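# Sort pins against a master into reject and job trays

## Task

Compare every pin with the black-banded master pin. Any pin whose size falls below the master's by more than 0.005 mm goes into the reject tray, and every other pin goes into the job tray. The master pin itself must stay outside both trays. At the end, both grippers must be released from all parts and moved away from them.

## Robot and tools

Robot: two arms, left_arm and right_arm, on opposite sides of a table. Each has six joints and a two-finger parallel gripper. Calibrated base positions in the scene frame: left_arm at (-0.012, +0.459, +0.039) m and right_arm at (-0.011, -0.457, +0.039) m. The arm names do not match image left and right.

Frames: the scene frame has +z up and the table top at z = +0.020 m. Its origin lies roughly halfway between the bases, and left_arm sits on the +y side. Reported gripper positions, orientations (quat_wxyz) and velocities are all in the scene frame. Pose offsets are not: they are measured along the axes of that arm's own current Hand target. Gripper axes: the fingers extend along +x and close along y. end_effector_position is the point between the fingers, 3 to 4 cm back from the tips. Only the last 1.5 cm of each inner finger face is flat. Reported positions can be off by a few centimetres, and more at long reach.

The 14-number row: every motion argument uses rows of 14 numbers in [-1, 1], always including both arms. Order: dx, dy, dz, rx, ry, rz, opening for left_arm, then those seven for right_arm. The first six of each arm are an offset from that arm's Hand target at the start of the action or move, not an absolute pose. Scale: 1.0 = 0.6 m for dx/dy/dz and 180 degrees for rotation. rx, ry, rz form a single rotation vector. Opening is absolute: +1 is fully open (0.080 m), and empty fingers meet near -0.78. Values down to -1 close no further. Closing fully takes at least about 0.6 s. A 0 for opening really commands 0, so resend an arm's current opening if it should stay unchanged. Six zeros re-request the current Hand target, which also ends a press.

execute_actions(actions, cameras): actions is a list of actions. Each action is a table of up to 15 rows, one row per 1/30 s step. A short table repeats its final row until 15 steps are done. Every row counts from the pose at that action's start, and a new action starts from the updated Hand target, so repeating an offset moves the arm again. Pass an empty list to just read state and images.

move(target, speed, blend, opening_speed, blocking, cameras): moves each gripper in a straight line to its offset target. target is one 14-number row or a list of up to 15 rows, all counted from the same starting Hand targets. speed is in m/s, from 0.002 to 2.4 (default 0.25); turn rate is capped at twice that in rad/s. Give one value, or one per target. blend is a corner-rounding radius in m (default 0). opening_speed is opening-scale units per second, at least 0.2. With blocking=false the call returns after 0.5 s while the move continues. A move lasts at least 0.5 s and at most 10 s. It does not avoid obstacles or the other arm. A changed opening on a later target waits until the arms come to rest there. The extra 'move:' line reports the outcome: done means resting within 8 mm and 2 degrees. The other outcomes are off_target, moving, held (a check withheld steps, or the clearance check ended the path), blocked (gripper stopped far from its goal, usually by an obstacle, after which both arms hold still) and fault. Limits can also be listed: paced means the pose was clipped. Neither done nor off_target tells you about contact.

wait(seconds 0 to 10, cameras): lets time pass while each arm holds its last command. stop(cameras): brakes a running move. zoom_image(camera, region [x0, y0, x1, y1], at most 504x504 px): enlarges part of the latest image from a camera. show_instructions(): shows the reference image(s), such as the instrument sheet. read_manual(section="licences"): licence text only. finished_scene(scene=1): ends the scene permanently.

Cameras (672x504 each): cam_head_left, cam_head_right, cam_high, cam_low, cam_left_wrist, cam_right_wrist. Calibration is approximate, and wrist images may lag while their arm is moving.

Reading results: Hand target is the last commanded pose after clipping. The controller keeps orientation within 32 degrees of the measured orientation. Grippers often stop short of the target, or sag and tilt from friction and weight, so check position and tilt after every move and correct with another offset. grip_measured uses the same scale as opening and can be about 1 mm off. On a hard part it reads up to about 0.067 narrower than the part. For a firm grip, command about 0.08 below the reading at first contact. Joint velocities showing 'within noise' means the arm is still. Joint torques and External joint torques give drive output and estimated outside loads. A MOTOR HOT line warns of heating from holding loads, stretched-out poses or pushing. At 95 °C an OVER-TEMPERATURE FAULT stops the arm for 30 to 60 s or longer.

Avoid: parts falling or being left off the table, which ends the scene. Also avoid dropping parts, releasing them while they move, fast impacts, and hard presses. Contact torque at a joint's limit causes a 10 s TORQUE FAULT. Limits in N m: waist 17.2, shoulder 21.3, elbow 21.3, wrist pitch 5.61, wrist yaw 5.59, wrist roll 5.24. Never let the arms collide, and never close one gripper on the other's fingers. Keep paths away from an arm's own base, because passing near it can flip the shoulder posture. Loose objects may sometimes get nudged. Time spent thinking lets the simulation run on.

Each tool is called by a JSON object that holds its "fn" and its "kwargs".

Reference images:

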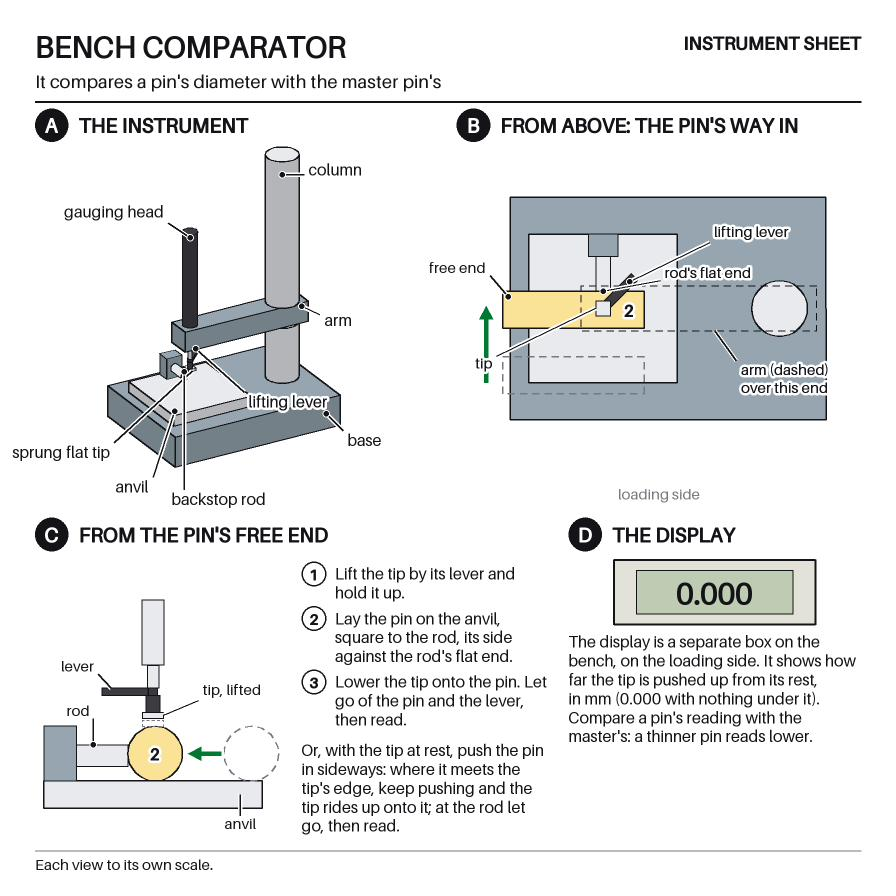

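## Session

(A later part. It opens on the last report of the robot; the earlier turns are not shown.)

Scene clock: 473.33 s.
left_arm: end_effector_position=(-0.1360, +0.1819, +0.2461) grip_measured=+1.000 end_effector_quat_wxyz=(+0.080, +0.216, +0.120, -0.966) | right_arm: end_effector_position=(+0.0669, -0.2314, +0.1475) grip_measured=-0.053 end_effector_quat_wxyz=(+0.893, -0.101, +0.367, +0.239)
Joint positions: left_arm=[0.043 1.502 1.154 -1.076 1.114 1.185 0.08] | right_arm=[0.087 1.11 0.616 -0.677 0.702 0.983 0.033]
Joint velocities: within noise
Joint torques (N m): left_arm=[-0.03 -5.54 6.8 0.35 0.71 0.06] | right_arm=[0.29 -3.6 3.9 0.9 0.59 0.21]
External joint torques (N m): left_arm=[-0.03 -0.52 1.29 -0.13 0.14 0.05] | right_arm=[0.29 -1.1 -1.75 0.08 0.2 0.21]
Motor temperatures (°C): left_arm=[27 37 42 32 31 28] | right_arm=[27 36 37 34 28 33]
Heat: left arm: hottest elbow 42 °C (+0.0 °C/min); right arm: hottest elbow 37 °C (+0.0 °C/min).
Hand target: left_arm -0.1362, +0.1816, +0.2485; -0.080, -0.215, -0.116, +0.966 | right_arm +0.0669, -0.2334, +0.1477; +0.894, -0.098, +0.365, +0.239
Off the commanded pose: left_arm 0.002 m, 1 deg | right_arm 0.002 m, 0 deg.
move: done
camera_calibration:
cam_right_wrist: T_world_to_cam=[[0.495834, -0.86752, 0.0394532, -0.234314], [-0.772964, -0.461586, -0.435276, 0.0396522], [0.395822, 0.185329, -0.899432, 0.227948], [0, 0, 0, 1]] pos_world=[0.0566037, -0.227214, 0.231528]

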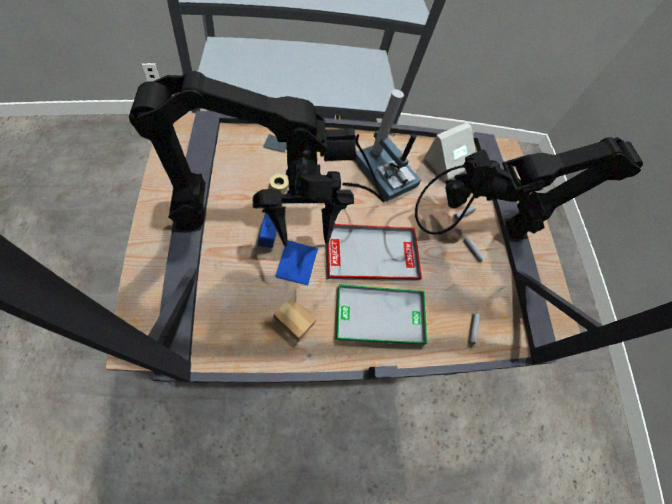

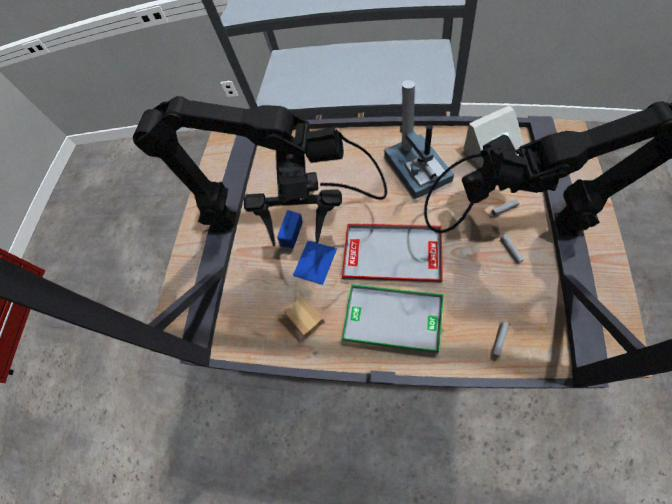

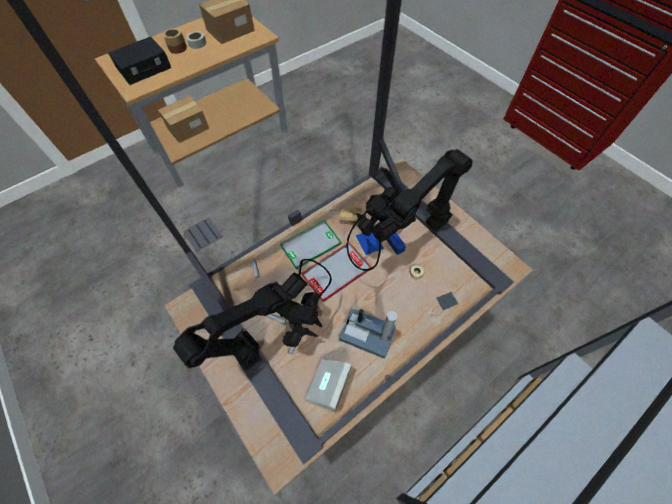

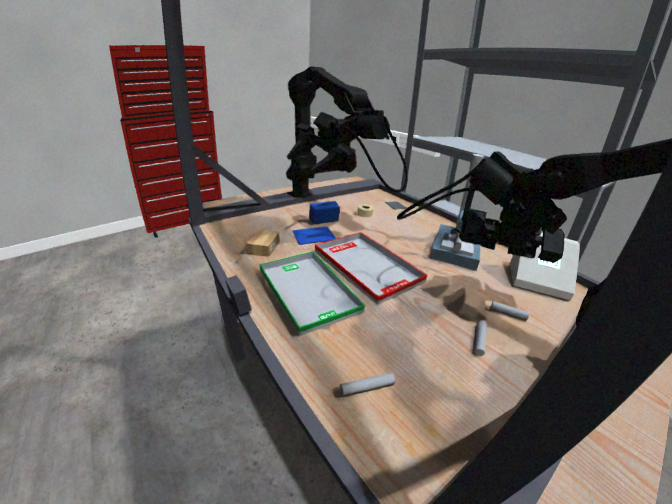

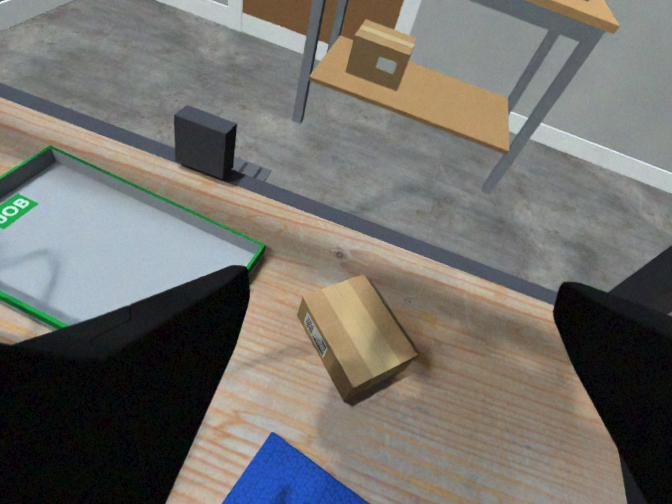

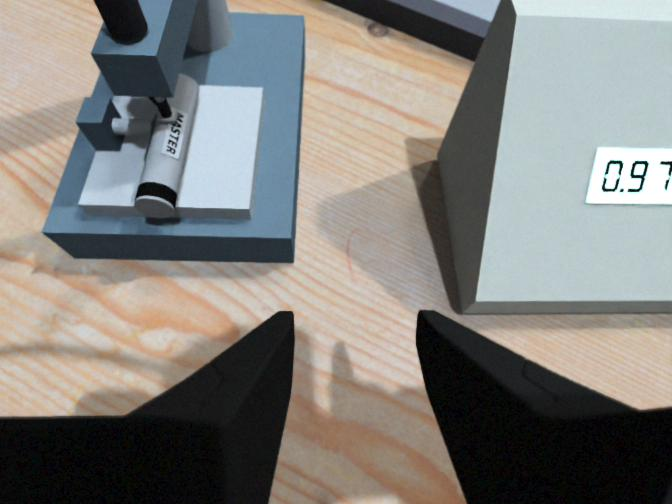

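{"fn": "move", "kwargs": {"target": [0,0,0,0,0,0,1,0.0,-0.06,0,0,0,0,-0.05], "cameras": ["cam_right_wrist"]}}

{"fn": "zoom_image", "kwargs": {"camera": "cam_right_wrist", "region": [430, 80, 670, 260]}}

Scene clock: 480.93 s.
left_arm: end_effector_position=(-0.1360, +0.1819, +0.2461) grip_measured=+1.000 end_effector_quat_wxyz=(+0.080, +0.216, +0.120, -0.966) | right_arm: end_effector_position=(+0.0844, -0.2625, +0.1489) grip_measured=-0.053 end_effector_quat_wxyz=(+0.895, -0.096, +0.365, +0.239)
Joint positions: left_arm=[0.043 1.502 1.154 -1.076 1.114 1.185 0.08] | right_arm=[-0.014 0.92 0.527 -0.695 0.662 0.869 0.033]
Joint velocities: within noise
Joint torques (N m): left_arm=[0 -5.58 6.81 0.37 0.7 0.07] | right_arm=[-0.25 -2.35 4.21 0.99 0.33 -0.17]
External joint torques (N m): left_arm=[0.05 -0.55 1.31 -0.1 0.13 0.06] | right_arm=[-0.25 -0.81 -1.66 0.06 -0.02 -0.17]
Motor temperatures (°C): left_arm=[27 37 42 32 31 28] | right_arm=[27 35 36 34 28 33]
Heat: left arm: hottest elbow 42 °C (+0.0 °C/min); right arm: hottest elbow 36 °C (+0.0 °C/min).
Hand target: left_arm -0.1362, +0.1816, +0.2485; -0.080, -0.215, -0.116, +0.966 | right_arm +0.0848, -0.2646, +0.1478; +0.895, -0.097, +0.365, +0.239
Off the commanded pose: left_arm 0.002 m, 1 deg | right_arm 0.003 m, 0 deg.
move: done
camera_calibration:
cam_right_wrist: T_world_to_cam=[[0.492009, -0.870016, 0.0316067, -0.269128], [-0.774392, -0.453943, -0.440741, 0.0424232], [0.397799, 0.192373, -0.897078, 0.229429], [0, 0, 0, 1]] pos_world=[0.0739989, -0.259024, 0.23302]
Images, in order (width x height): cam_right_wrist 672x504.

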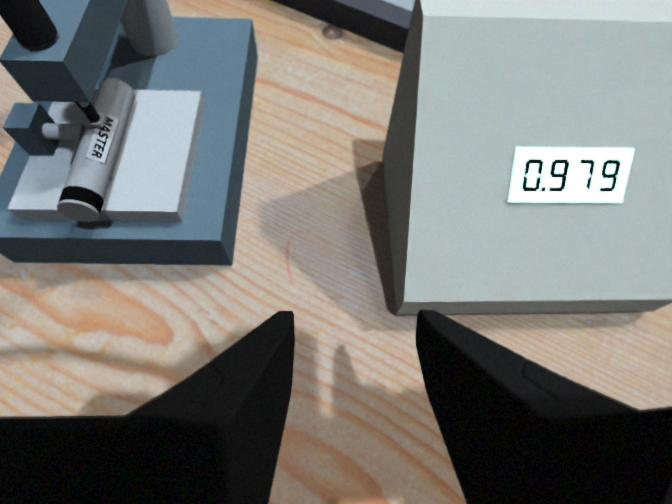

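Scaled by 2.100 from the camera's 672x504 image, which has a finer 960x720 frame.

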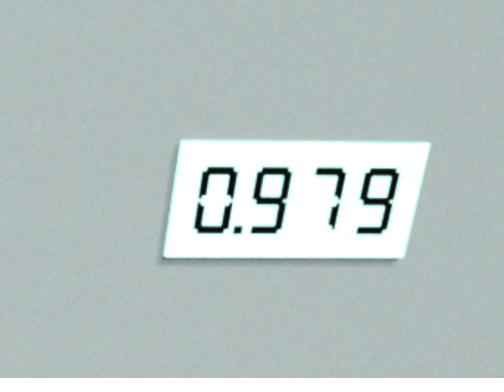

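{"fn": "move", "kwargs": {"target": [[0,0,0,0,0,0,1,0.0838,0.2102,0.0327,0,0,0,-0.1],[0,0,0,0,0,0,1,0.167,0.2102,0.0327,0,0,0,-0.1]], "speed": [0.2,0.08], "cameras": ["cam_right_wrist","cam_low"]}}

Scene clock: 540.83 s.
left_arm: end_effector_position=(-0.1360, +0.1819, +0.2461) grip_measured=+1.000 end_effector_quat_wxyz=(+0.080, +0.216, +0.120, -0.966) | right_arm: end_effector_position=(+0.0950, -0.1110, +0.0960) grip_measured=-0.097 end_effector_quat_wxyz=(+0.895, -0.091, +0.364, +0.241)
Joint positions: left_arm=[0.043 1.502 1.154 -1.076 1.114 1.185 0.08] | right_arm=[-0.044 1.691 0.839 -0.206 0.647 0.837 0.031]
Joint velocities: within noise
Joint torques (N m): left_arm=[-0.02 -5.6 6.85 0.37 0.7 0.06] | right_arm=[-0.22 -4.98 3.62 1.4 0.28 -0.18]
External joint torques (N m): left_arm=[-0.01 -0.55 1.35 -0.1 0.14 0.05] | right_arm=[-0.22 0.99 -1.5 0.41 -0.06 -0.18]
Motor temperatures (°C): left_arm=[27 37 43 32 31 28] | right_arm=[26 32 36 33 28 33]
Heat: left arm: hottest elbow 43 °C (+1.0 °C/min); right arm: hottest elbow 36 °C (+0.0 °C/min).
Hand target: left_arm -0.1362, +0.1816, +0.2485; -0.080, -0.215, -0.116, +0.966 | right_arm +0.0959, -0.1127, +0.0918; +0.894, -0.097, +0.365, +0.239
Off the commanded pose: left_arm 0.002 m, 1 deg | right_arm 0.005 m, 1 deg.
move: done
camera_calibration:
cam_right_wrist: T_world_to_cam=[[0.491978, -0.870322, 0.0222937, -0.140102], [-0.774345, -0.449141, -0.445715, 0.0970828], [0.397929, 0.202019, -0.894897, 0.149534], [0, 0, 0, 1]] pos_world=[0.0845987, -0.108538, 0.180212]
Images, in order (width x height): cam_low 672x504, cam_right_wrist 672x504.

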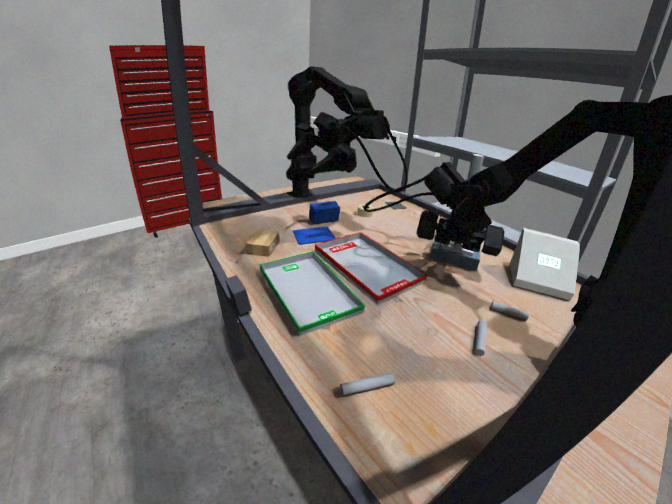

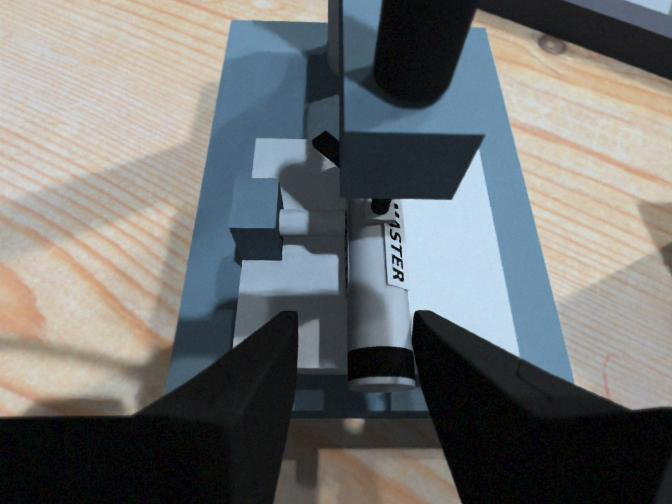

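{"fn": "move", "kwargs": {"target": [[0,0,0,0,0,0,1,0.0,-0.008,0,0,0,0,-0.1],[0,0,0,0,0,0,1,0.0035,-0.008,-0.0035,0,0,0,-0.1],[0,0,0,0,0,0,1,0.0035,-0.008,-0.0035,0,0,0,-0.53]], "speed": 0.04, "opening_speed": 0.4, "cameras": ["cam_right_wrist"]}}

Scene clock: 551.13 s.
left_arm: end_effector_position=(-0.1360, +0.1819, +0.2461) grip_measured=+1.000 end_effector_quat_wxyz=(+0.080, +0.216, +0.120, -0.966) | right_arm: end_effector_position=(+0.0990, -0.1144, +0.0924) grip_measured=-0.467 end_effector_quat_wxyz=(+0.897, -0.091, +0.362, +0.238)
Joint positions: left_arm=[0.043 1.502 1.154 -1.076 1.114 1.185 0.08] | right_arm=[-0.055 1.692 0.819 -0.18 0.649 0.827 0.014]
Joint velocities: within noise
Joint torques (N m): left_arm=[-0.04 -5.59 6.86 0.37 0.69 0.07] | right_arm=[0 -5.72 3.18 1.22 0.06 -0.18]
External joint torques (N m): left_arm=[-0.03 -0.61 1.39 -0.1 0.13 0.05] | right_arm=[-0.04 0.21 -1.9 0.23 -0.28 -0.18]
Motor temperatures (°C): left_arm=[27 37 43 32 31 28] | right_arm=[26 33 35 33 28 33]
Heat: left arm: hottest elbow 43 °C (+1.0 °C/min); right arm: hottest elbow 35 °C (-1.0 °C/min).
Hand target: left_arm -0.1362, +0.1816, +0.2485; -0.080, -0.215, -0.116, +0.966 | right_arm +0.0983, -0.1169, +0.0887; +0.894, -0.098, +0.365, +0.239
Off the commanded pose: left_arm 0.002 m, 1 deg | right_arm 0.004 m, 1 deg.
move: done
camera_calibration:
cam_right_wrist: T_world_to_cam=[[0.487377, -0.87282, 0.0254806, -0.145002], [-0.774463, -0.445566, -0.449085, 0.0977818], [0.403324, 0.19914, -0.893125, 0.144327], [0, 0, 0, 1]] pos_world=[0.0881885, -0.111734, 0.176509]
Images, in order (width x height): cam_right_wrist 672x504.

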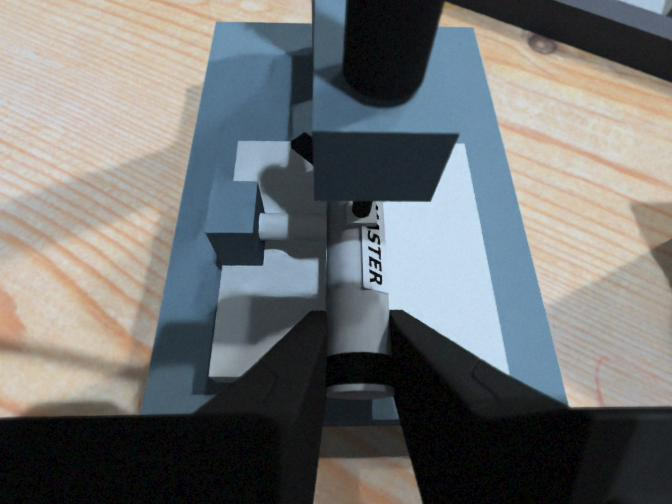

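{"fn": "move", "kwargs": {"target": [[0,0,0,0,0,0,1,-0.0024,-0.05,0.0024,0,0,0,-0.53],[0,0,0,0,0,0,1,-0.0705,-0.055,0.071,0,0,0,-0.53],[0,0,0,0,0,0,1,-0.2773,-0.0792,-0.1085,-0.194,0,0.198,-0.53],[0,0,0,0,0,0,1,-0.342,-0.0795,-0.3127,-0.369,0,0.377,-0.53]], "speed": [0.06,0.2,0.25,0.25], "blend": [0,0.02,0.03,0]}}

Scene clock: 605.27 s.
left_arm: end_effector_position=(-0.1360, +0.1819, +0.2461) grip_measured=+1.000 end_effector_quat_wxyz=(+0.080, +0.216, +0.120, -0.966) | right_arm: end_effector_position=(-0.1174, -0.2967, +0.0987) grip_measured=-0.467 end_effector_quat_wxyz=(+0.432, -0.336, +0.178, +0.818)
Joint positions: left_arm=[0.043 1.502 1.154 -1.076 1.114 1.185 0.08] | right_arm=[0.57 0.476 0.19 -0.493 -0.021 -0.019 0.014]
Joint velocities: within noise
Joint torques (N m): left_arm=[-0.06 -5.59 6.79 0.36 0.7 0.07] | right_arm=[0.44 0.59 5.05 2.02 -0.16 -0.16]
External joint torques (N m): left_arm=[-0.04 -0.63 1.32 -0.11 0.14 0.06] | right_arm=[0.45 0.56 -1.25 0.68 -0.15 -0.16]
Motor temperatures (°C): left_arm=[27 38 43 31 31 28] | right_arm=[26 36 35 34 28 33]
Heat: left arm: hottest elbow 43 °C (+0.0 °C/min); right arm: hottest shoulder 36 °C (+4.0 °C/min).
Hand target: left_arm -0.1362, +0.1816, +0.2485; -0.080, -0.215, -0.116, +0.966 | right_arm -0.1187, -0.2968, +0.0983; +0.429, -0.335, +0.175, +0.821
Off the commanded pose: left_arm 0.002 m, 1 deg | right_arm 0.001 m, 1 deg.
move: done
camera_calibration:
cam_right_wrist: T_world_to_cam=[[0.828764, 0.558624, 0.0330026, 0.265209], [0.514763, -0.737908, -0.436475, -0.0848267], [-0.219473, 0.378724, -0.899111, 0.254254], [0, 0, 0, 1]] pos_world=[-0.120328, -0.307038, 0.182825]

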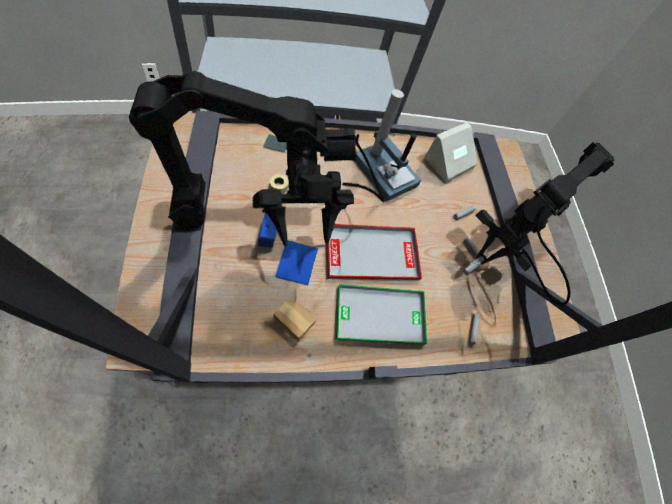

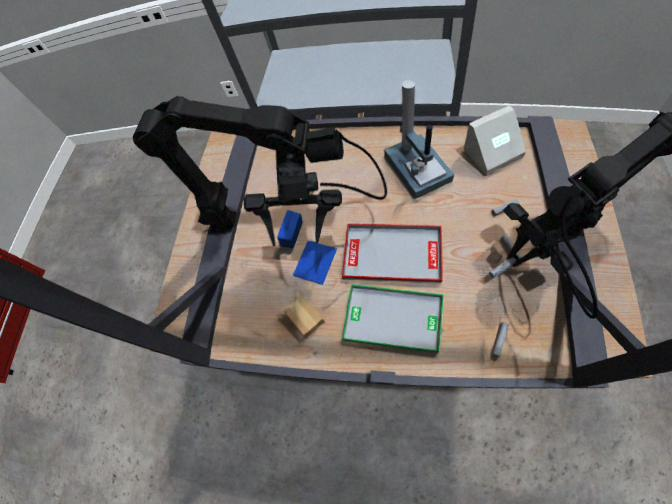

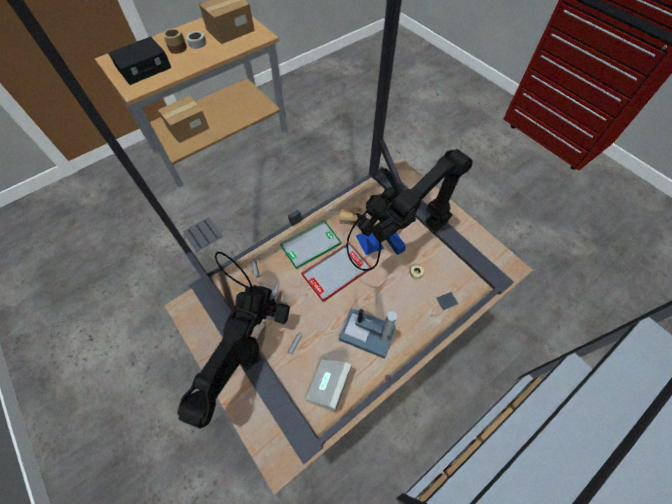

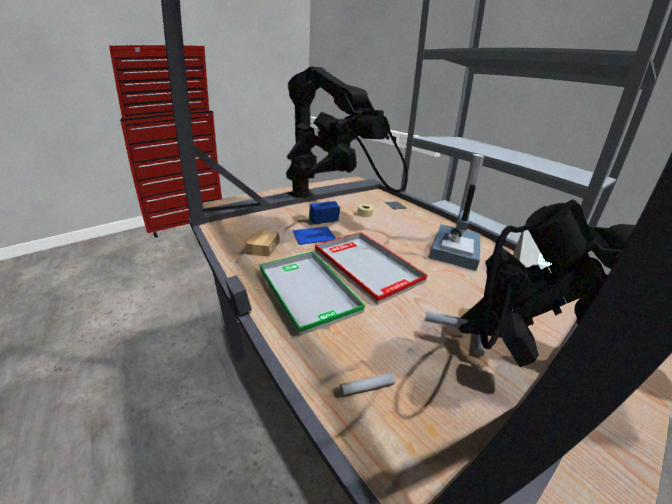

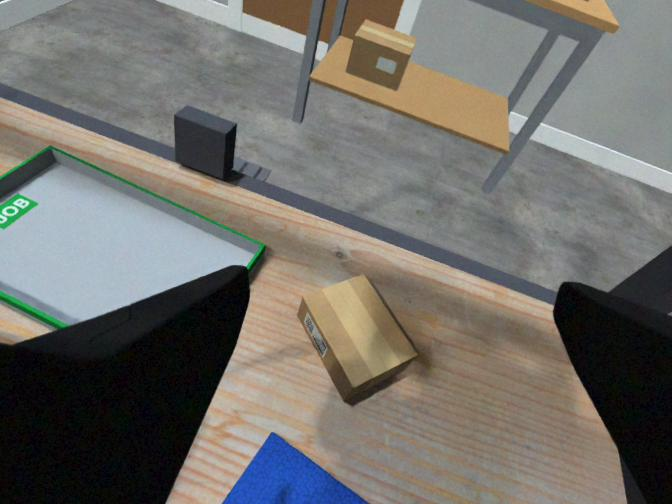

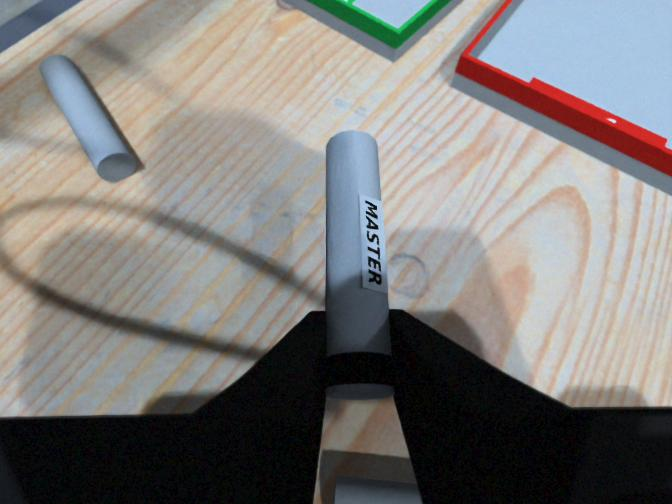

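{"fn": "move", "kwargs": {"target": [[0,0,0,0,0,0,1,0.095,0.0105,-0.010,0,0,0,-0.53],[0,0,0,0,0,0,1,0.1018,0.0105,-0.0155,0,0,0,-0.53]], "speed": [0.12,0.03], "cameras": ["cam_right_wrist","cam_low"]}}

Scene clock: 631.03 s.
left_arm: end_effector_position=(-0.1360, +0.1819, +0.2461) grip_measured=+1.000 end_effector_quat_wxyz=(+0.080, +0.216, +0.120, -0.966) | right_arm: end_effector_position=(-0.1457, -0.2686, +0.0510) grip_measured=-0.467 end_effector_quat_wxyz=(+0.428, -0.334, +0.172, +0.822)
Joint positions: left_arm=[0.043 1.502 1.154 -1.076 1.114 1.185 0.08] | right_arm=[0.632 1.041 0.075 0.195 0.017 0.013 0.014]
Joint velocities: within noise
Joint torques (N m): left_arm=[-0.01 -5.55 6.85 0.37 0.71 0.06] | right_arm=[0.36 -0.63 3.57 1.88 0.05 0.23]
External joint torques (N m): left_arm=[0 -0.55 1.37 -0.1 0.14 0.05] | right_arm=[0.35 0.91 -1.59 0.52 0.05 0.23]
Motor temperatures (°C): left_arm=[27 38 43 31 31 28] | right_arm=[26 33 36 39 28 33]
Heat: left arm: hottest elbow 43 °C (+0.0 °C/min); right arm: hottest wrist pitch 39 °C (+6.1 °C/min).
Hand target: left_arm -0.1362, +0.1816, +0.2485; -0.080, -0.215, -0.116, +0.966 | right_arm -0.1452, -0.2699, +0.0490; +0.428, -0.335, +0.175, +0.821
Off the commanded pose: left_arm 0.002 m, 1 deg | right_arm 0.002 m, 0 deg.
move: done
camera_calibration:
cam_right_wrist: T_world_to_cam=[[0.821709, 0.56872, 0.0367599, 0.276005], [0.523301, -0.727392, -0.443911, -0.0659301], [-0.225722, 0.384002, -0.895317, 0.194826], [0, 0, 0, 1]] pos_world=[-0.148318, -0.27974, 0.135018]
Images, in order (width x height): cam_low 672x504, cam_right_wrist 672x504.

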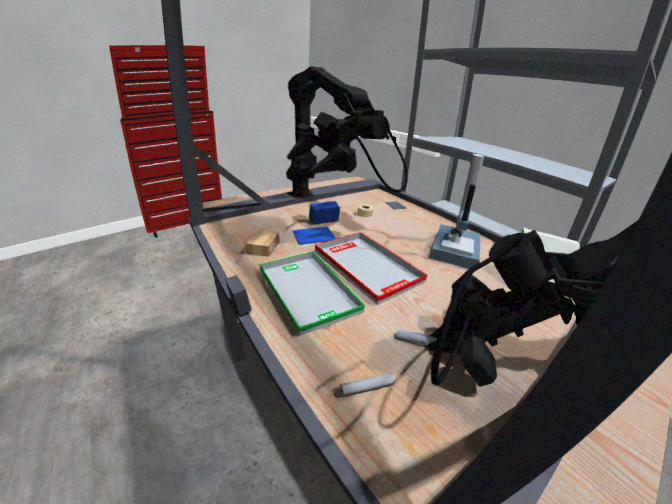

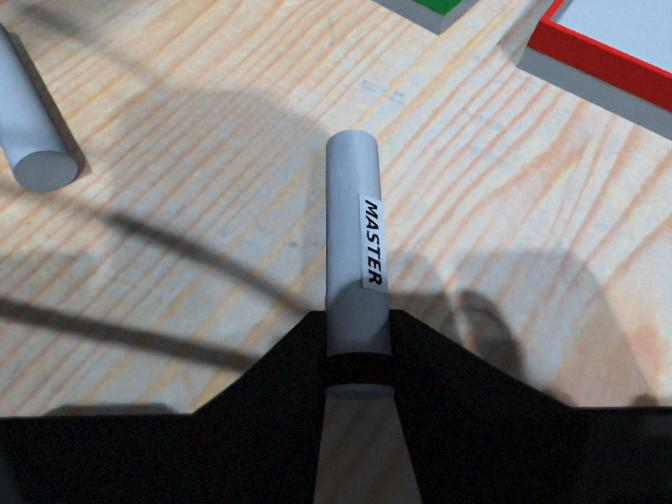

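{"fn": "move", "kwargs": {"target": [[0,0,0,0,0,0,1,0.0015,0,-0.0015,0,0,0,-0.53],[0,0,0,0,0,0,1,0.0015,0,-0.0015,0,0,0,-0.15],[0,0,0,0,0,0,1,-0.1,0,0,0,0,0,-0.15],[0,0,0,0,0,0,1,-0.107,0.0625,0.083,-0.068,0,0.07,-0.15],[0,0,0,0,0,0,1,0.0073,0.1187,0.0897,-0.136,0,0.139,-0.05]], "speed": [0.03,0.05,0.1,0.25,0.25], "blend": [0,0,0.01,0.02,0], "opening_speed": 0.4, "cameras": ["cam_right_wrist","cam_low"]}}

Scene clock: 656.03 s.
left_arm: end_effector_position=(-0.1360, +0.1819, +0.2461) grip_measured=+1.000 end_effector_quat_wxyz=(+0.080, +0.216, +0.120, -0.966) | right_arm: end_effector_position=(-0.2223, -0.2804, +0.0794) grip_measured=-0.054 end_effector_quat_wxyz=(+0.164, -0.378, +0.073, +0.908)
Joint positions: left_arm=[0.043 1.502 1.154 -1.076 1.114 1.185 0.08] | right_arm=[0.675 1.25 0.347 0.036 -0.373 -0.393 0.033]
Joint velocities: within noise
Joint torques (N m): left_arm=[0.01 -5.59 6.85 0.37 0.7 0.06] | right_arm=[0.2 -1.97 6.28 1.66 -0.41 -0.18]
External joint torques (N m): left_arm=[0.04 -0.55 1.37 -0.09 0.14 0.05] | right_arm=[0.18 0.99 1.07 0.43 -0.23 -0.19]
Motor temperatures (°C): left_arm=[27 38 43 31 31 28] | right_arm=[26 32 35 39 28 33]
Heat: left arm: hottest elbow 43 °C (+0.0 °C/min); right arm: hottest wrist pitch 39 °C (+6.1 °C/min).
Hand target: left_arm -0.1362, +0.1816, +0.2485; -0.080, -0.215, -0.116, +0.966 | right_arm -0.2269, -0.2772, +0.0843; +0.162, -0.372, +0.066, +0.912
Off the commanded pose: left_arm 0.002 m, 1 deg | right_arm 0.008 m, 1 deg.
move: done
camera_calibration:
cam_right_wrist: T_world_to_cam=[[0.358382, 0.933234, 0.0252399, 0.344829], [0.847984, -0.314098, -0.426926, 0.164933], [-0.390494, 0.174406, -0.903934, 0.112754], [0, 0, 0, 1]] pos_world=[-0.219411, -0.289665, 0.163633]
Images, in order (width x height): cam_low 672x504, cam_right_wrist 672x504.

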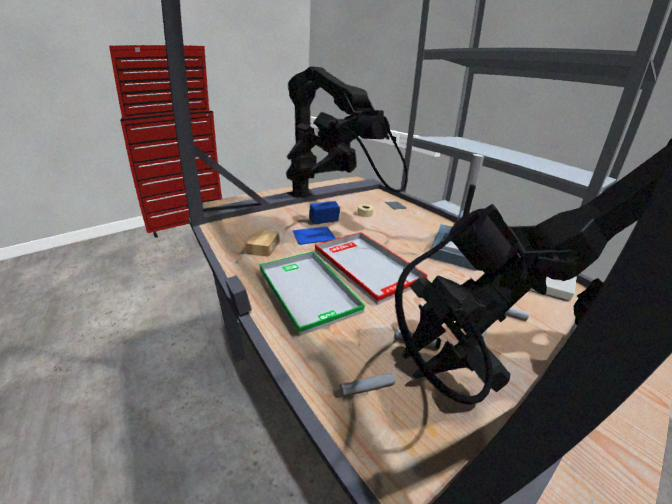

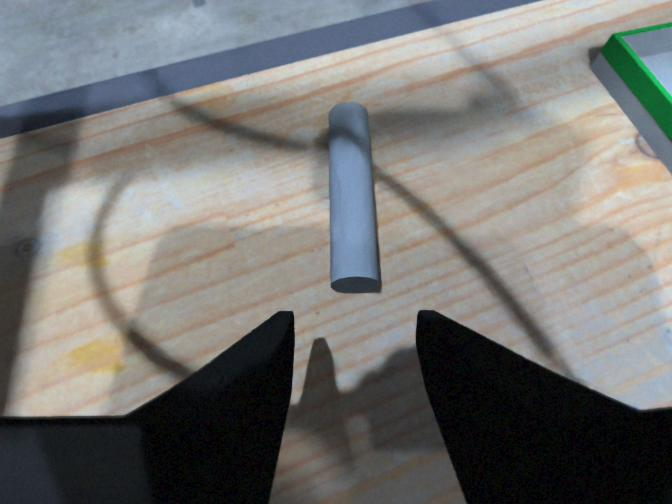

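{"fn": "move", "kwargs": {"target": [0,0,0,0,0,0,1,0.055,0.0015,0.0063,0,0,0,-0.12], "speed": 0.1, "cameras": ["cam_right_wrist"]}}

Scene clock: 673.57 s.
left_arm: end_effector_position=(-0.1360, +0.1819, +0.2461) grip_measured=+1.000 end_effector_quat_wxyz=(+0.080, +0.216, +0.120, -0.966) | right_arm: end_effector_position=(-0.2476, -0.2725, +0.0605) grip_measured=-0.117 end_effector_quat_wxyz=(+0.160, -0.377, +0.068, +0.910)
Joint positions: left_arm=[0.043 1.502 1.154 -1.076 1.114 1.185 0.08] | right_arm=[0.744 1.448 0.373 0.229 -0.332 -0.349 0.03]
Joint velocities: within noise
Joint torques (N m): left_arm=[-0.01 -5.56 6.86 0.38 0.69 0.07] | right_arm=[0.38 -2.92 5.61 1.69 -0.13 0.22]
External joint torques (N m): left_arm=[-0.01 -0.54 1.36 -0.09 0.12 0.06] | right_arm=[0.35 0.85 0.98 0.44 0.03 0.22]
Motor temperatures (°C): left_arm=[27 38 43 31 31 28] | right_arm=[26 32 38 39 28 33]
Heat: left arm: hottest elbow 43 °C (+0.0 °C/min); right arm: hottest wrist pitch 39 °C (+3.0 °C/min).
Hand target: left_arm -0.1362, +0.1816, +0.2485; -0.080, -0.215, -0.116, +0.966 | right_arm -0.2519, -0.2690, +0.0639; +0.162, -0.372, +0.066, +0.912
Off the commanded pose: left_arm 0.002 m, 1 deg | right_arm 0.006 m, 1 deg.
move: done
camera_calibration:
cam_right_wrist: T_world_to_cam=[[0.34743, 0.937181, 0.0313875, 0.344904], [0.851007, -0.301073, -0.430281, 0.185287], [-0.393801, 0.176203, -0.902149, 0.0840563], [0, 0, 0, 1]] pos_world=[-0.244409, -0.282263, 0.144731]
Images, in order (width x height): cam_right_wrist 672x504.

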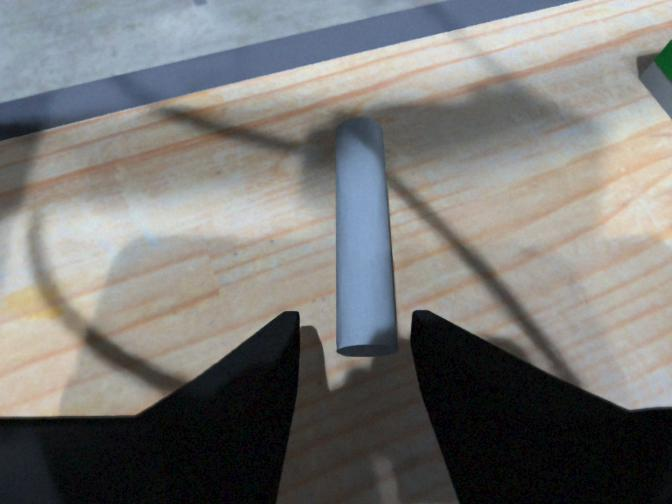

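{"fn": "move", "kwargs": {"target": [[0,0,0,0,0,0,1,0.0,-0.0047,0,0,0,0,-0.12],[0,0,0,0,0,0,1,0.0235,-0.0047,-0.002,0,0,0,-0.12]], "speed": 0.08, "cameras": ["cam_right_wrist"]}}

Scene clock: 684.70 s.
left_arm: end_effector_position=(-0.1360, +0.1819, +0.2461) grip_measured=+1.000 end_effector_quat_wxyz=(+0.080, +0.216, +0.120, -0.966) | right_arm: end_effector_position=(-0.2559, -0.2660, +0.0515) grip_measured=-0.117 end_effector_quat_wxyz=(+0.160, -0.375, +0.066, +0.911)
Joint positions: left_arm=[0.043 1.502 1.154 -1.076 1.114 1.185 0.08] | right_arm=[0.752 1.537 0.39 0.309 -0.328 -0.343 0.03]
Joint velocities: within noise
Joint torques (N m): left_arm=[-0.04 -5.6 6.88 0.36 0.7 0.06] | right_arm=[0.42 -2.79 5.14 1.61 -0.13 0.2]
External joint torques (N m): left_arm=[-0.08 -0.6 1.38 -0.12 0.14 0.05] | right_arm=[0.43 1.4 0.73 0.33 0.03 0.2]
Motor temperatures (°C): left_arm=[27 38 43 31 31 28] | right_arm=[26 32 37 40 28 33]
Heat: left arm: hottest elbow 43 °C (+0.0 °C/min); right arm: hottest wrist pitch 40 °C (+2.0 °C/min).
Hand target: left_arm -0.1362, +0.1816, +0.2485; -0.080, -0.215, -0.116, +0.966 | right_arm -0.2596, -0.2632, +0.0533; +0.162, -0.372, +0.066, +0.912
Off the commanded pose: left_arm 0.002 m, 1 deg | right_arm 0.005 m, 0 deg.
move: done
camera_calibration:
cam_right_wrist: T_world_to_cam=[[0.347068, 0.937237, 0.0336259, 0.341782], [0.849521, -0.298993, -0.434646, 0.19083], [-0.397312, 0.179418, -0.899974, 0.0713092], [0, 0, 0, 1]] pos_world=[-0.252404, -0.276068, 0.135627]
Images, in order (width x height): cam_right_wrist 672x504.

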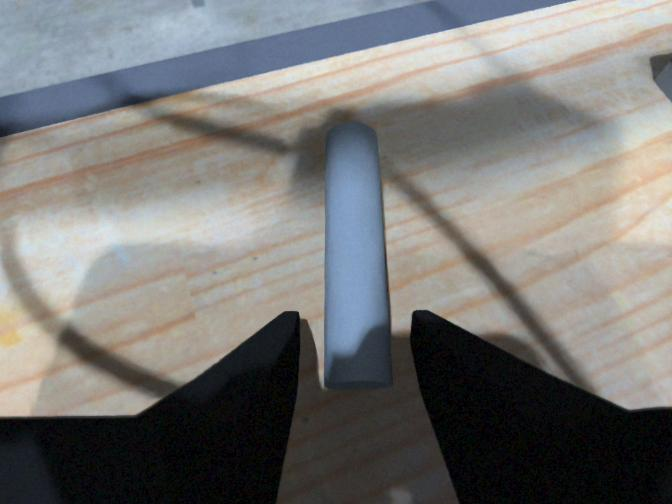

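{"fn": "move", "kwargs": {"target": [[0,0,0,0,0,0,1,0.0024,0,-0.0024,0,0,0,-0.12],[0,0,0,0,0,0,1,0.0024,0,-0.0024,0,0,0,-0.53]], "speed": 0.05, "opening_speed": 0.5, "cameras": ["cam_right_wrist"]}}

Scene clock: 703.47 s.
left_arm: end_effector_position=(-0.1360, +0.1819, +0.2461) grip_measured=+1.000 end_effector_quat_wxyz=(+0.080, +0.216, +0.120, -0.966) | right_arm: end_effector_position=(-0.2571, -0.2646, +0.0511) grip_measured=-0.469 end_effector_quat_wxyz=(+0.161, -0.372, +0.064, +0.912)
Joint positions: left_arm=[0.043 1.502 1.154 -1.076 1.114 1.185 0.08] | right_arm=[0.752 1.546 0.39 0.325 -0.326 -0.343 0.014]
Joint velocities: within noise
Joint torques (N m): left_arm=[0.01 -5.58 6.85 0.37 0.7 0.06] | right_arm=[0.27 -2.92 4.72 1.46 -0.15 0.24]
External joint torques (N m): left_arm=[0.01 -0.59 1.36 -0.1 0.14 0.05] | right_arm=[0.24 1.27 0.36 0.19 0.01 0.24]
Motor temperatures (°C): left_arm=[27 38 43 31 32 28] | right_arm=[26 32 36 39 28 33]
Heat: left arm: hottest elbow 43 °C (+0.0 °C/min); right arm: hottest wrist pitch 39 °C (+1.0 °C/min).
Hand target: left_arm -0.1362, +0.1816, +0.2485; -0.080, -0.215, -0.116, +0.966 | right_arm -0.2596, -0.2631, +0.0513; +0.162, -0.372, +0.066, +0.912
Off the commanded pose: left_arm 0.002 m, 1 deg | right_arm 0.003 m, 0 deg.
move: done
camera_calibration:
cam_right_wrist: T_world_to_cam=[[0.347781, 0.936829, 0.0374018, 0.340793], [0.847435, -0.297028, -0.440032, 0.192336], [-0.401125, 0.18473, -0.897203, 0.0705911], [0, 0, 0, 1]] pos_world=[-0.253198, -0.275176, 0.135222]
Images, in order (width x height): cam_right_wrist 672x504.

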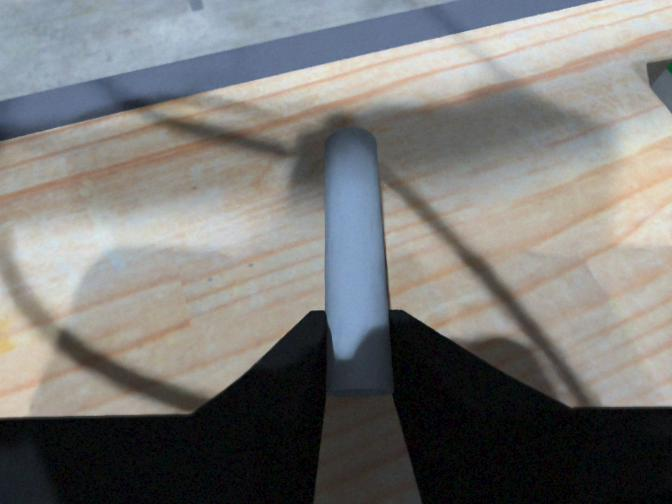

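{"fn": "move", "kwargs": {"target": [[0,0,0,0,0,0,1,-0.081,-0.0058,0.0607,0,0,0,-0.53],[0,0,0,0,0,0,1,-0.274,-0.0695,-0.038,0.177,0,-0.18,-0.53],[0,0,0,0,0,0,1,-0.4163,-0.1542,-0.1537,0.353,0,-0.361,-0.53],[0,0,0,0,0,0,1,-0.4672,-0.3283,-0.2265,0.5049,0.0005,-0.5156,-0.53],[0,0,0,0,0,0,1,-0.4392,-0.4095,-0.274,0.5049,0.0005,-0.5156,-0.53]], "speed": [0.15,0.3,0.3,0.3,0.15], "blend": [0.02,0.03,0.03,0.02,0], "cameras": ["cam_right_wrist","cam_low","cam_head_right"]}}

Scene clock: 730.27 s.
left_arm: end_effector_position=(-0.1360, +0.1819, +0.2461) grip_measured=+1.000 end_effector_quat_wxyz=(+0.080, +0.216, +0.120, -0.966) | right_arm: end_effector_position=(+0.1077, -0.1436, +0.1120) grip_measured=-0.469 end_effector_quat_wxyz=(+0.892, -0.107, +0.370, +0.236)
Joint positions: left_arm=[0.043 1.502 1.154 -1.076 1.114 1.185 0.08] | right_arm=[-0.1 1.544 0.769 -0.281 0.615 0.775 0.014]
Joint velocities: within noise
Joint torques (N m): left_arm=[-0.01 -5.56 6.85 0.38 0.71 0.06] | right_arm=[-0.28 -4.7 6.78 1.57 0.41 -0.19]
External joint torques (N m): left_arm=[-0.01 -0.54 1.39 -0.08 0.14 0.04] | right_arm=[-0.3 0.43 1.46 0.59 0.08 -0.2]
Motor temperatures (°C): left_arm=[27 38 43 31 32 28] | right_arm=[26 32 37 39 28 33]
Heat: left arm: hottest elbow 43 °C (+0.0 °C/min); right arm: hottest wrist pitch 39 °C (+0.0 °C/min).
Hand target: left_arm -0.1362, +0.1816, +0.2485; -0.080, -0.215, -0.116, +0.966 | right_arm +0.1097, -0.1369, +0.1178; +0.894, -0.098, +0.365, +0.239
Off the commanded pose: left_arm 0.002 m, 1 deg | right_arm 0.009 m, 1 deg.
move: off_target (right_arm)
camera_calibration:
cam_right_wrist: T_world_to_cam=[[0.494928, -0.867543, 0.0491565, -0.177935], [-0.775426, -0.466489, -0.425562, 0.0948043], [0.392124, 0.172505, -0.903593, 0.162627], [0, 0, 0, 1]] pos_world=[0.0978087, -0.138195, 0.19604]
Images, in order (width x height): cam_head_right 672x504, cam_low 672x504, cam_right_wrist 672x504.

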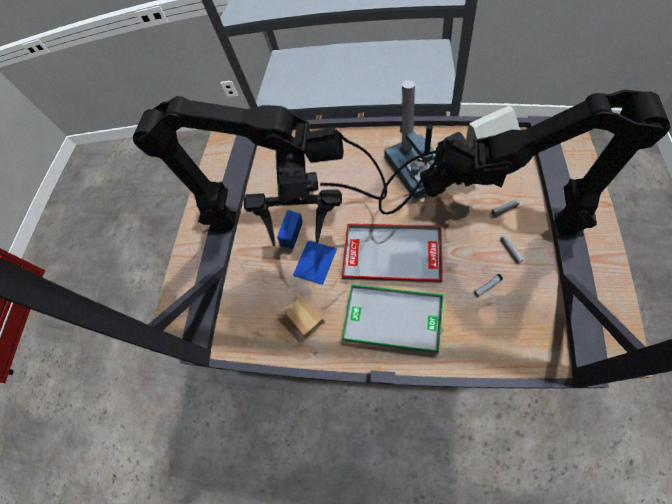

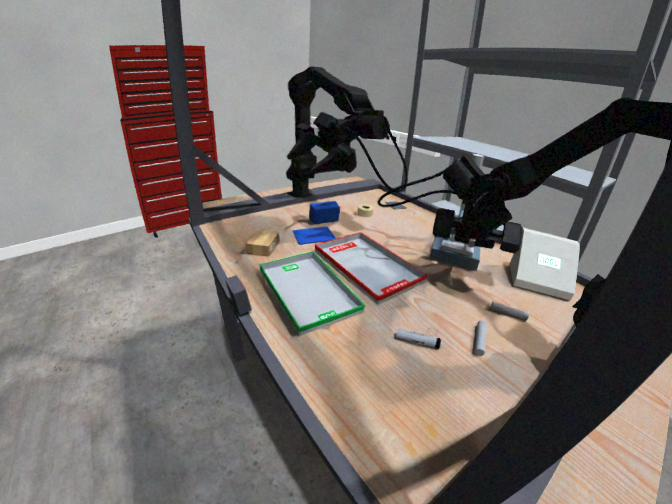

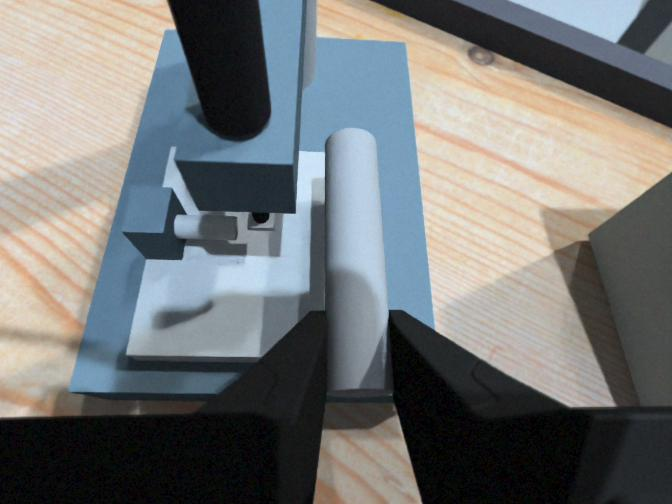

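{"fn": "move", "kwargs": {"target": [[0,0,0,0,0,0,1,0.033,0,-0.0337,0,0,0,-0.53],[0,0,0,0,0,0,1,0.033,0.0533,-0.0337,0,0,0,-0.53]], "speed": [0.05,0.035], "cameras": ["cam_right_wrist","cam_low"]}}

{"fn": "zoom_image", "kwargs": {"camera": "cam_low", "region": [530, 240, 570, 280]}}

Scene clock: 743.57 s.
left_arm: end_effector_position=(-0.1360, +0.1819, +0.2461) grip_measured=+1.000 end_effector_quat_wxyz=(+0.080, +0.216, +0.120, -0.966) | right_arm: end_effector_position=(+0.0984, -0.1141, +0.0926) grip_measured=-0.469 end_effector_quat_wxyz=(+0.898, -0.098, +0.360, +0.234)
Joint positions: left_arm=[0.043 1.502 1.154 -1.076 1.114 1.185 0.08] | right_arm=[-0.05 1.7 0.832 -0.201 0.66 0.832 0.014]
Joint velocities: within noise
Joint torques (N m): left_arm=[-0.02 -5.61 6.78 0.36 0.71 0.07] | right_arm=[0.94 -4 5.87 1.13 -0.12 0.2]
External joint torques (N m): left_arm=[-0.02 -0.57 1.27 -0.11 0.14 0.06] | right_arm=[0.9 1.91 0.89 0.19 -0.45 0.2]
Motor temperatures (°C): left_arm=[27 38 44 31 32 28] | right_arm=[26 33 39 39 28 32]
Heat: left arm: hottest elbow 44 °C (+1.0 °C/min); right arm: hottest elbow 39 °C (+2.0 °C/min).
Hand target: left_arm -0.1362, +0.1816, +0.2485; -0.080, -0.215, -0.116, +0.966 | right_arm +0.0938, -0.1091, +0.0896; +0.894, -0.098, +0.365, +0.239
Off the commanded pose: left_arm 0.002 m, 1 deg | right_arm 0.007 m, 1 deg.
move: done
camera_calibration:
cam_right_wrist: T_world_to_cam=[[0.483872, -0.874195, 0.040625, -0.145696], [-0.772722, -0.448575, -0.449089, 0.0970392], [0.410815, 0.18591, -0.892563, 0.142416], [0, 0, 0, 1]] pos_world=[0.0869759, -0.110314, 0.176613]
Images, in order (width x height): cam_low 672x504, cam_right_wrist 672x504.

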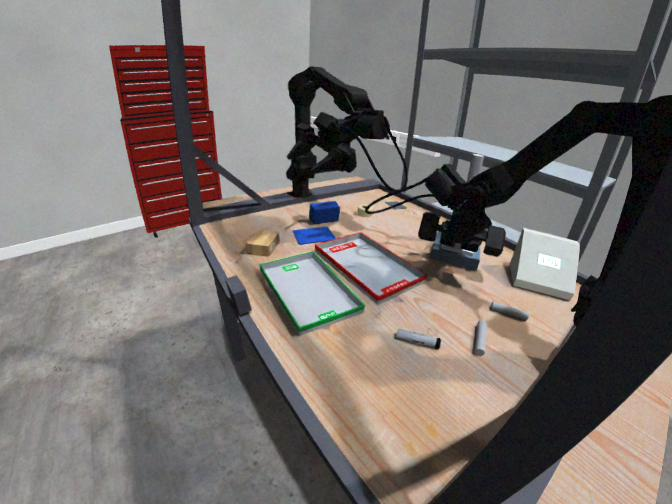

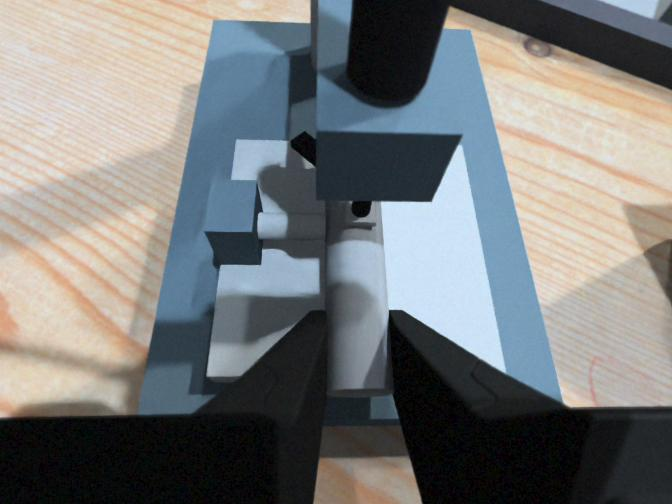

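Scaled by 12.600 from the camera's 672x504 image, which has a finer 960x720 frame.

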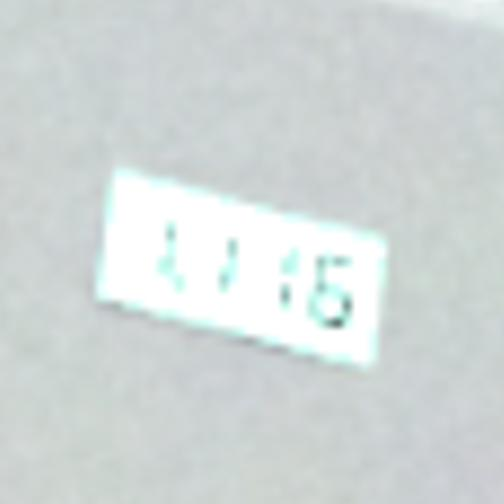

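{"fn": "move", "kwargs": {"target": [[0,0,0,0,0,0,1,-0.0018,-0.007,0.0018,0,0,0,-0.53],[0,0,0,0,0,0,1,-0.0018,-0.007,0.0018,0,0,0,-0.2],[0,0,0,0,0,0,1,-0.085,-0.007,0.0018,0,0,0,-0.05],[0,0,0,0,0,0,1,-0.170,-0.217,-0.032,0,0,0,-0.05]], "speed": [0.03,0.05,0.08,0.25], "opening_speed": 0.35, "cameras": ["cam_right_wrist"]}}

{"fn": "zoom_image", "kwargs": {"camera": "cam_right_wrist", "region": [430, 80, 670, 260]}}

Scene clock: 758.63 s.
left_arm: end_effector_position=(-0.1360, +0.1819, +0.2461) grip_measured=+1.000 end_effector_quat_wxyz=(+0.080, +0.216, +0.120, -0.966) | right_arm: end_effector_position=(+0.0842, -0.2631, +0.1486) grip_measured=-0.053 end_effector_quat_wxyz=(+0.895, -0.097, +0.366, +0.238)
Joint positions: left_arm=[0.043 1.502 1.154 -1.076 1.114 1.185 0.08] | right_arm=[-0.013 0.92 0.526 -0.699 0.662 0.872 0.033]
Joint velocities: within noise
Joint torques (N m): left_arm=[-0.02 -5.56 6.87 0.36 0.7 0.05] | right_arm=[0 -2.26 4.15 0.99 0.3 -0.16]
External joint torques (N m): left_arm=[-0.02 -0.56 1.36 -0.12 0.13 0.04] | right_arm=[-0.01 -0.71 -1.71 0.07 -0.05 -0.16]
Motor temperatures (°C): left_arm=[27 39 44 31 32 28] | right_arm=[26 34 39 37 28 32]
Heat: left arm: hottest elbow 44 °C (+1.0 °C/min); right arm: hottest elbow 39 °C (+3.0 °C/min).
Hand target: left_arm -0.1362, +0.1816, +0.2485; -0.080, -0.215, -0.116, +0.966 | right_arm +0.0841, -0.2650, +0.1474; +0.894, -0.098, +0.365, +0.239
Off the commanded pose: left_arm 0.002 m, 1 deg | right_arm 0.002 m, 0 deg.
move: done; target 3's new opening was sent with right_arm's hand 0.012 m and 2 deg from that target
camera_calibration:
cam_right_wrist: T_world_to_cam=[[0.491176, -0.870446, 0.0327063, -0.269756], [-0.775072, -0.453876, -0.439613, 0.0416722], [0.397504, 0.190577, -0.897592, 0.228923], [0, 0, 0, 1]] pos_world=[0.0737989, -0.259521, 0.232621]
Images, in order (width x height): cam_right_wrist 672x504.

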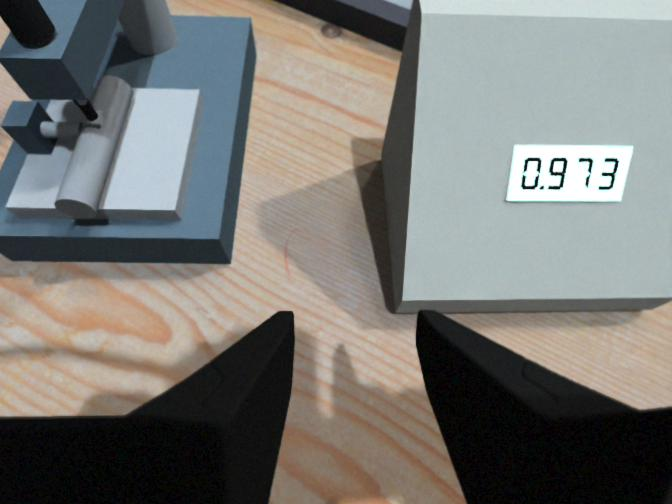

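Scaled by 2.100 from the camera's 672x504 image, which has a finer 960x720 frame.

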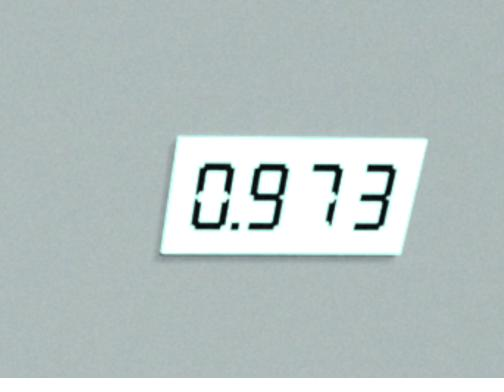

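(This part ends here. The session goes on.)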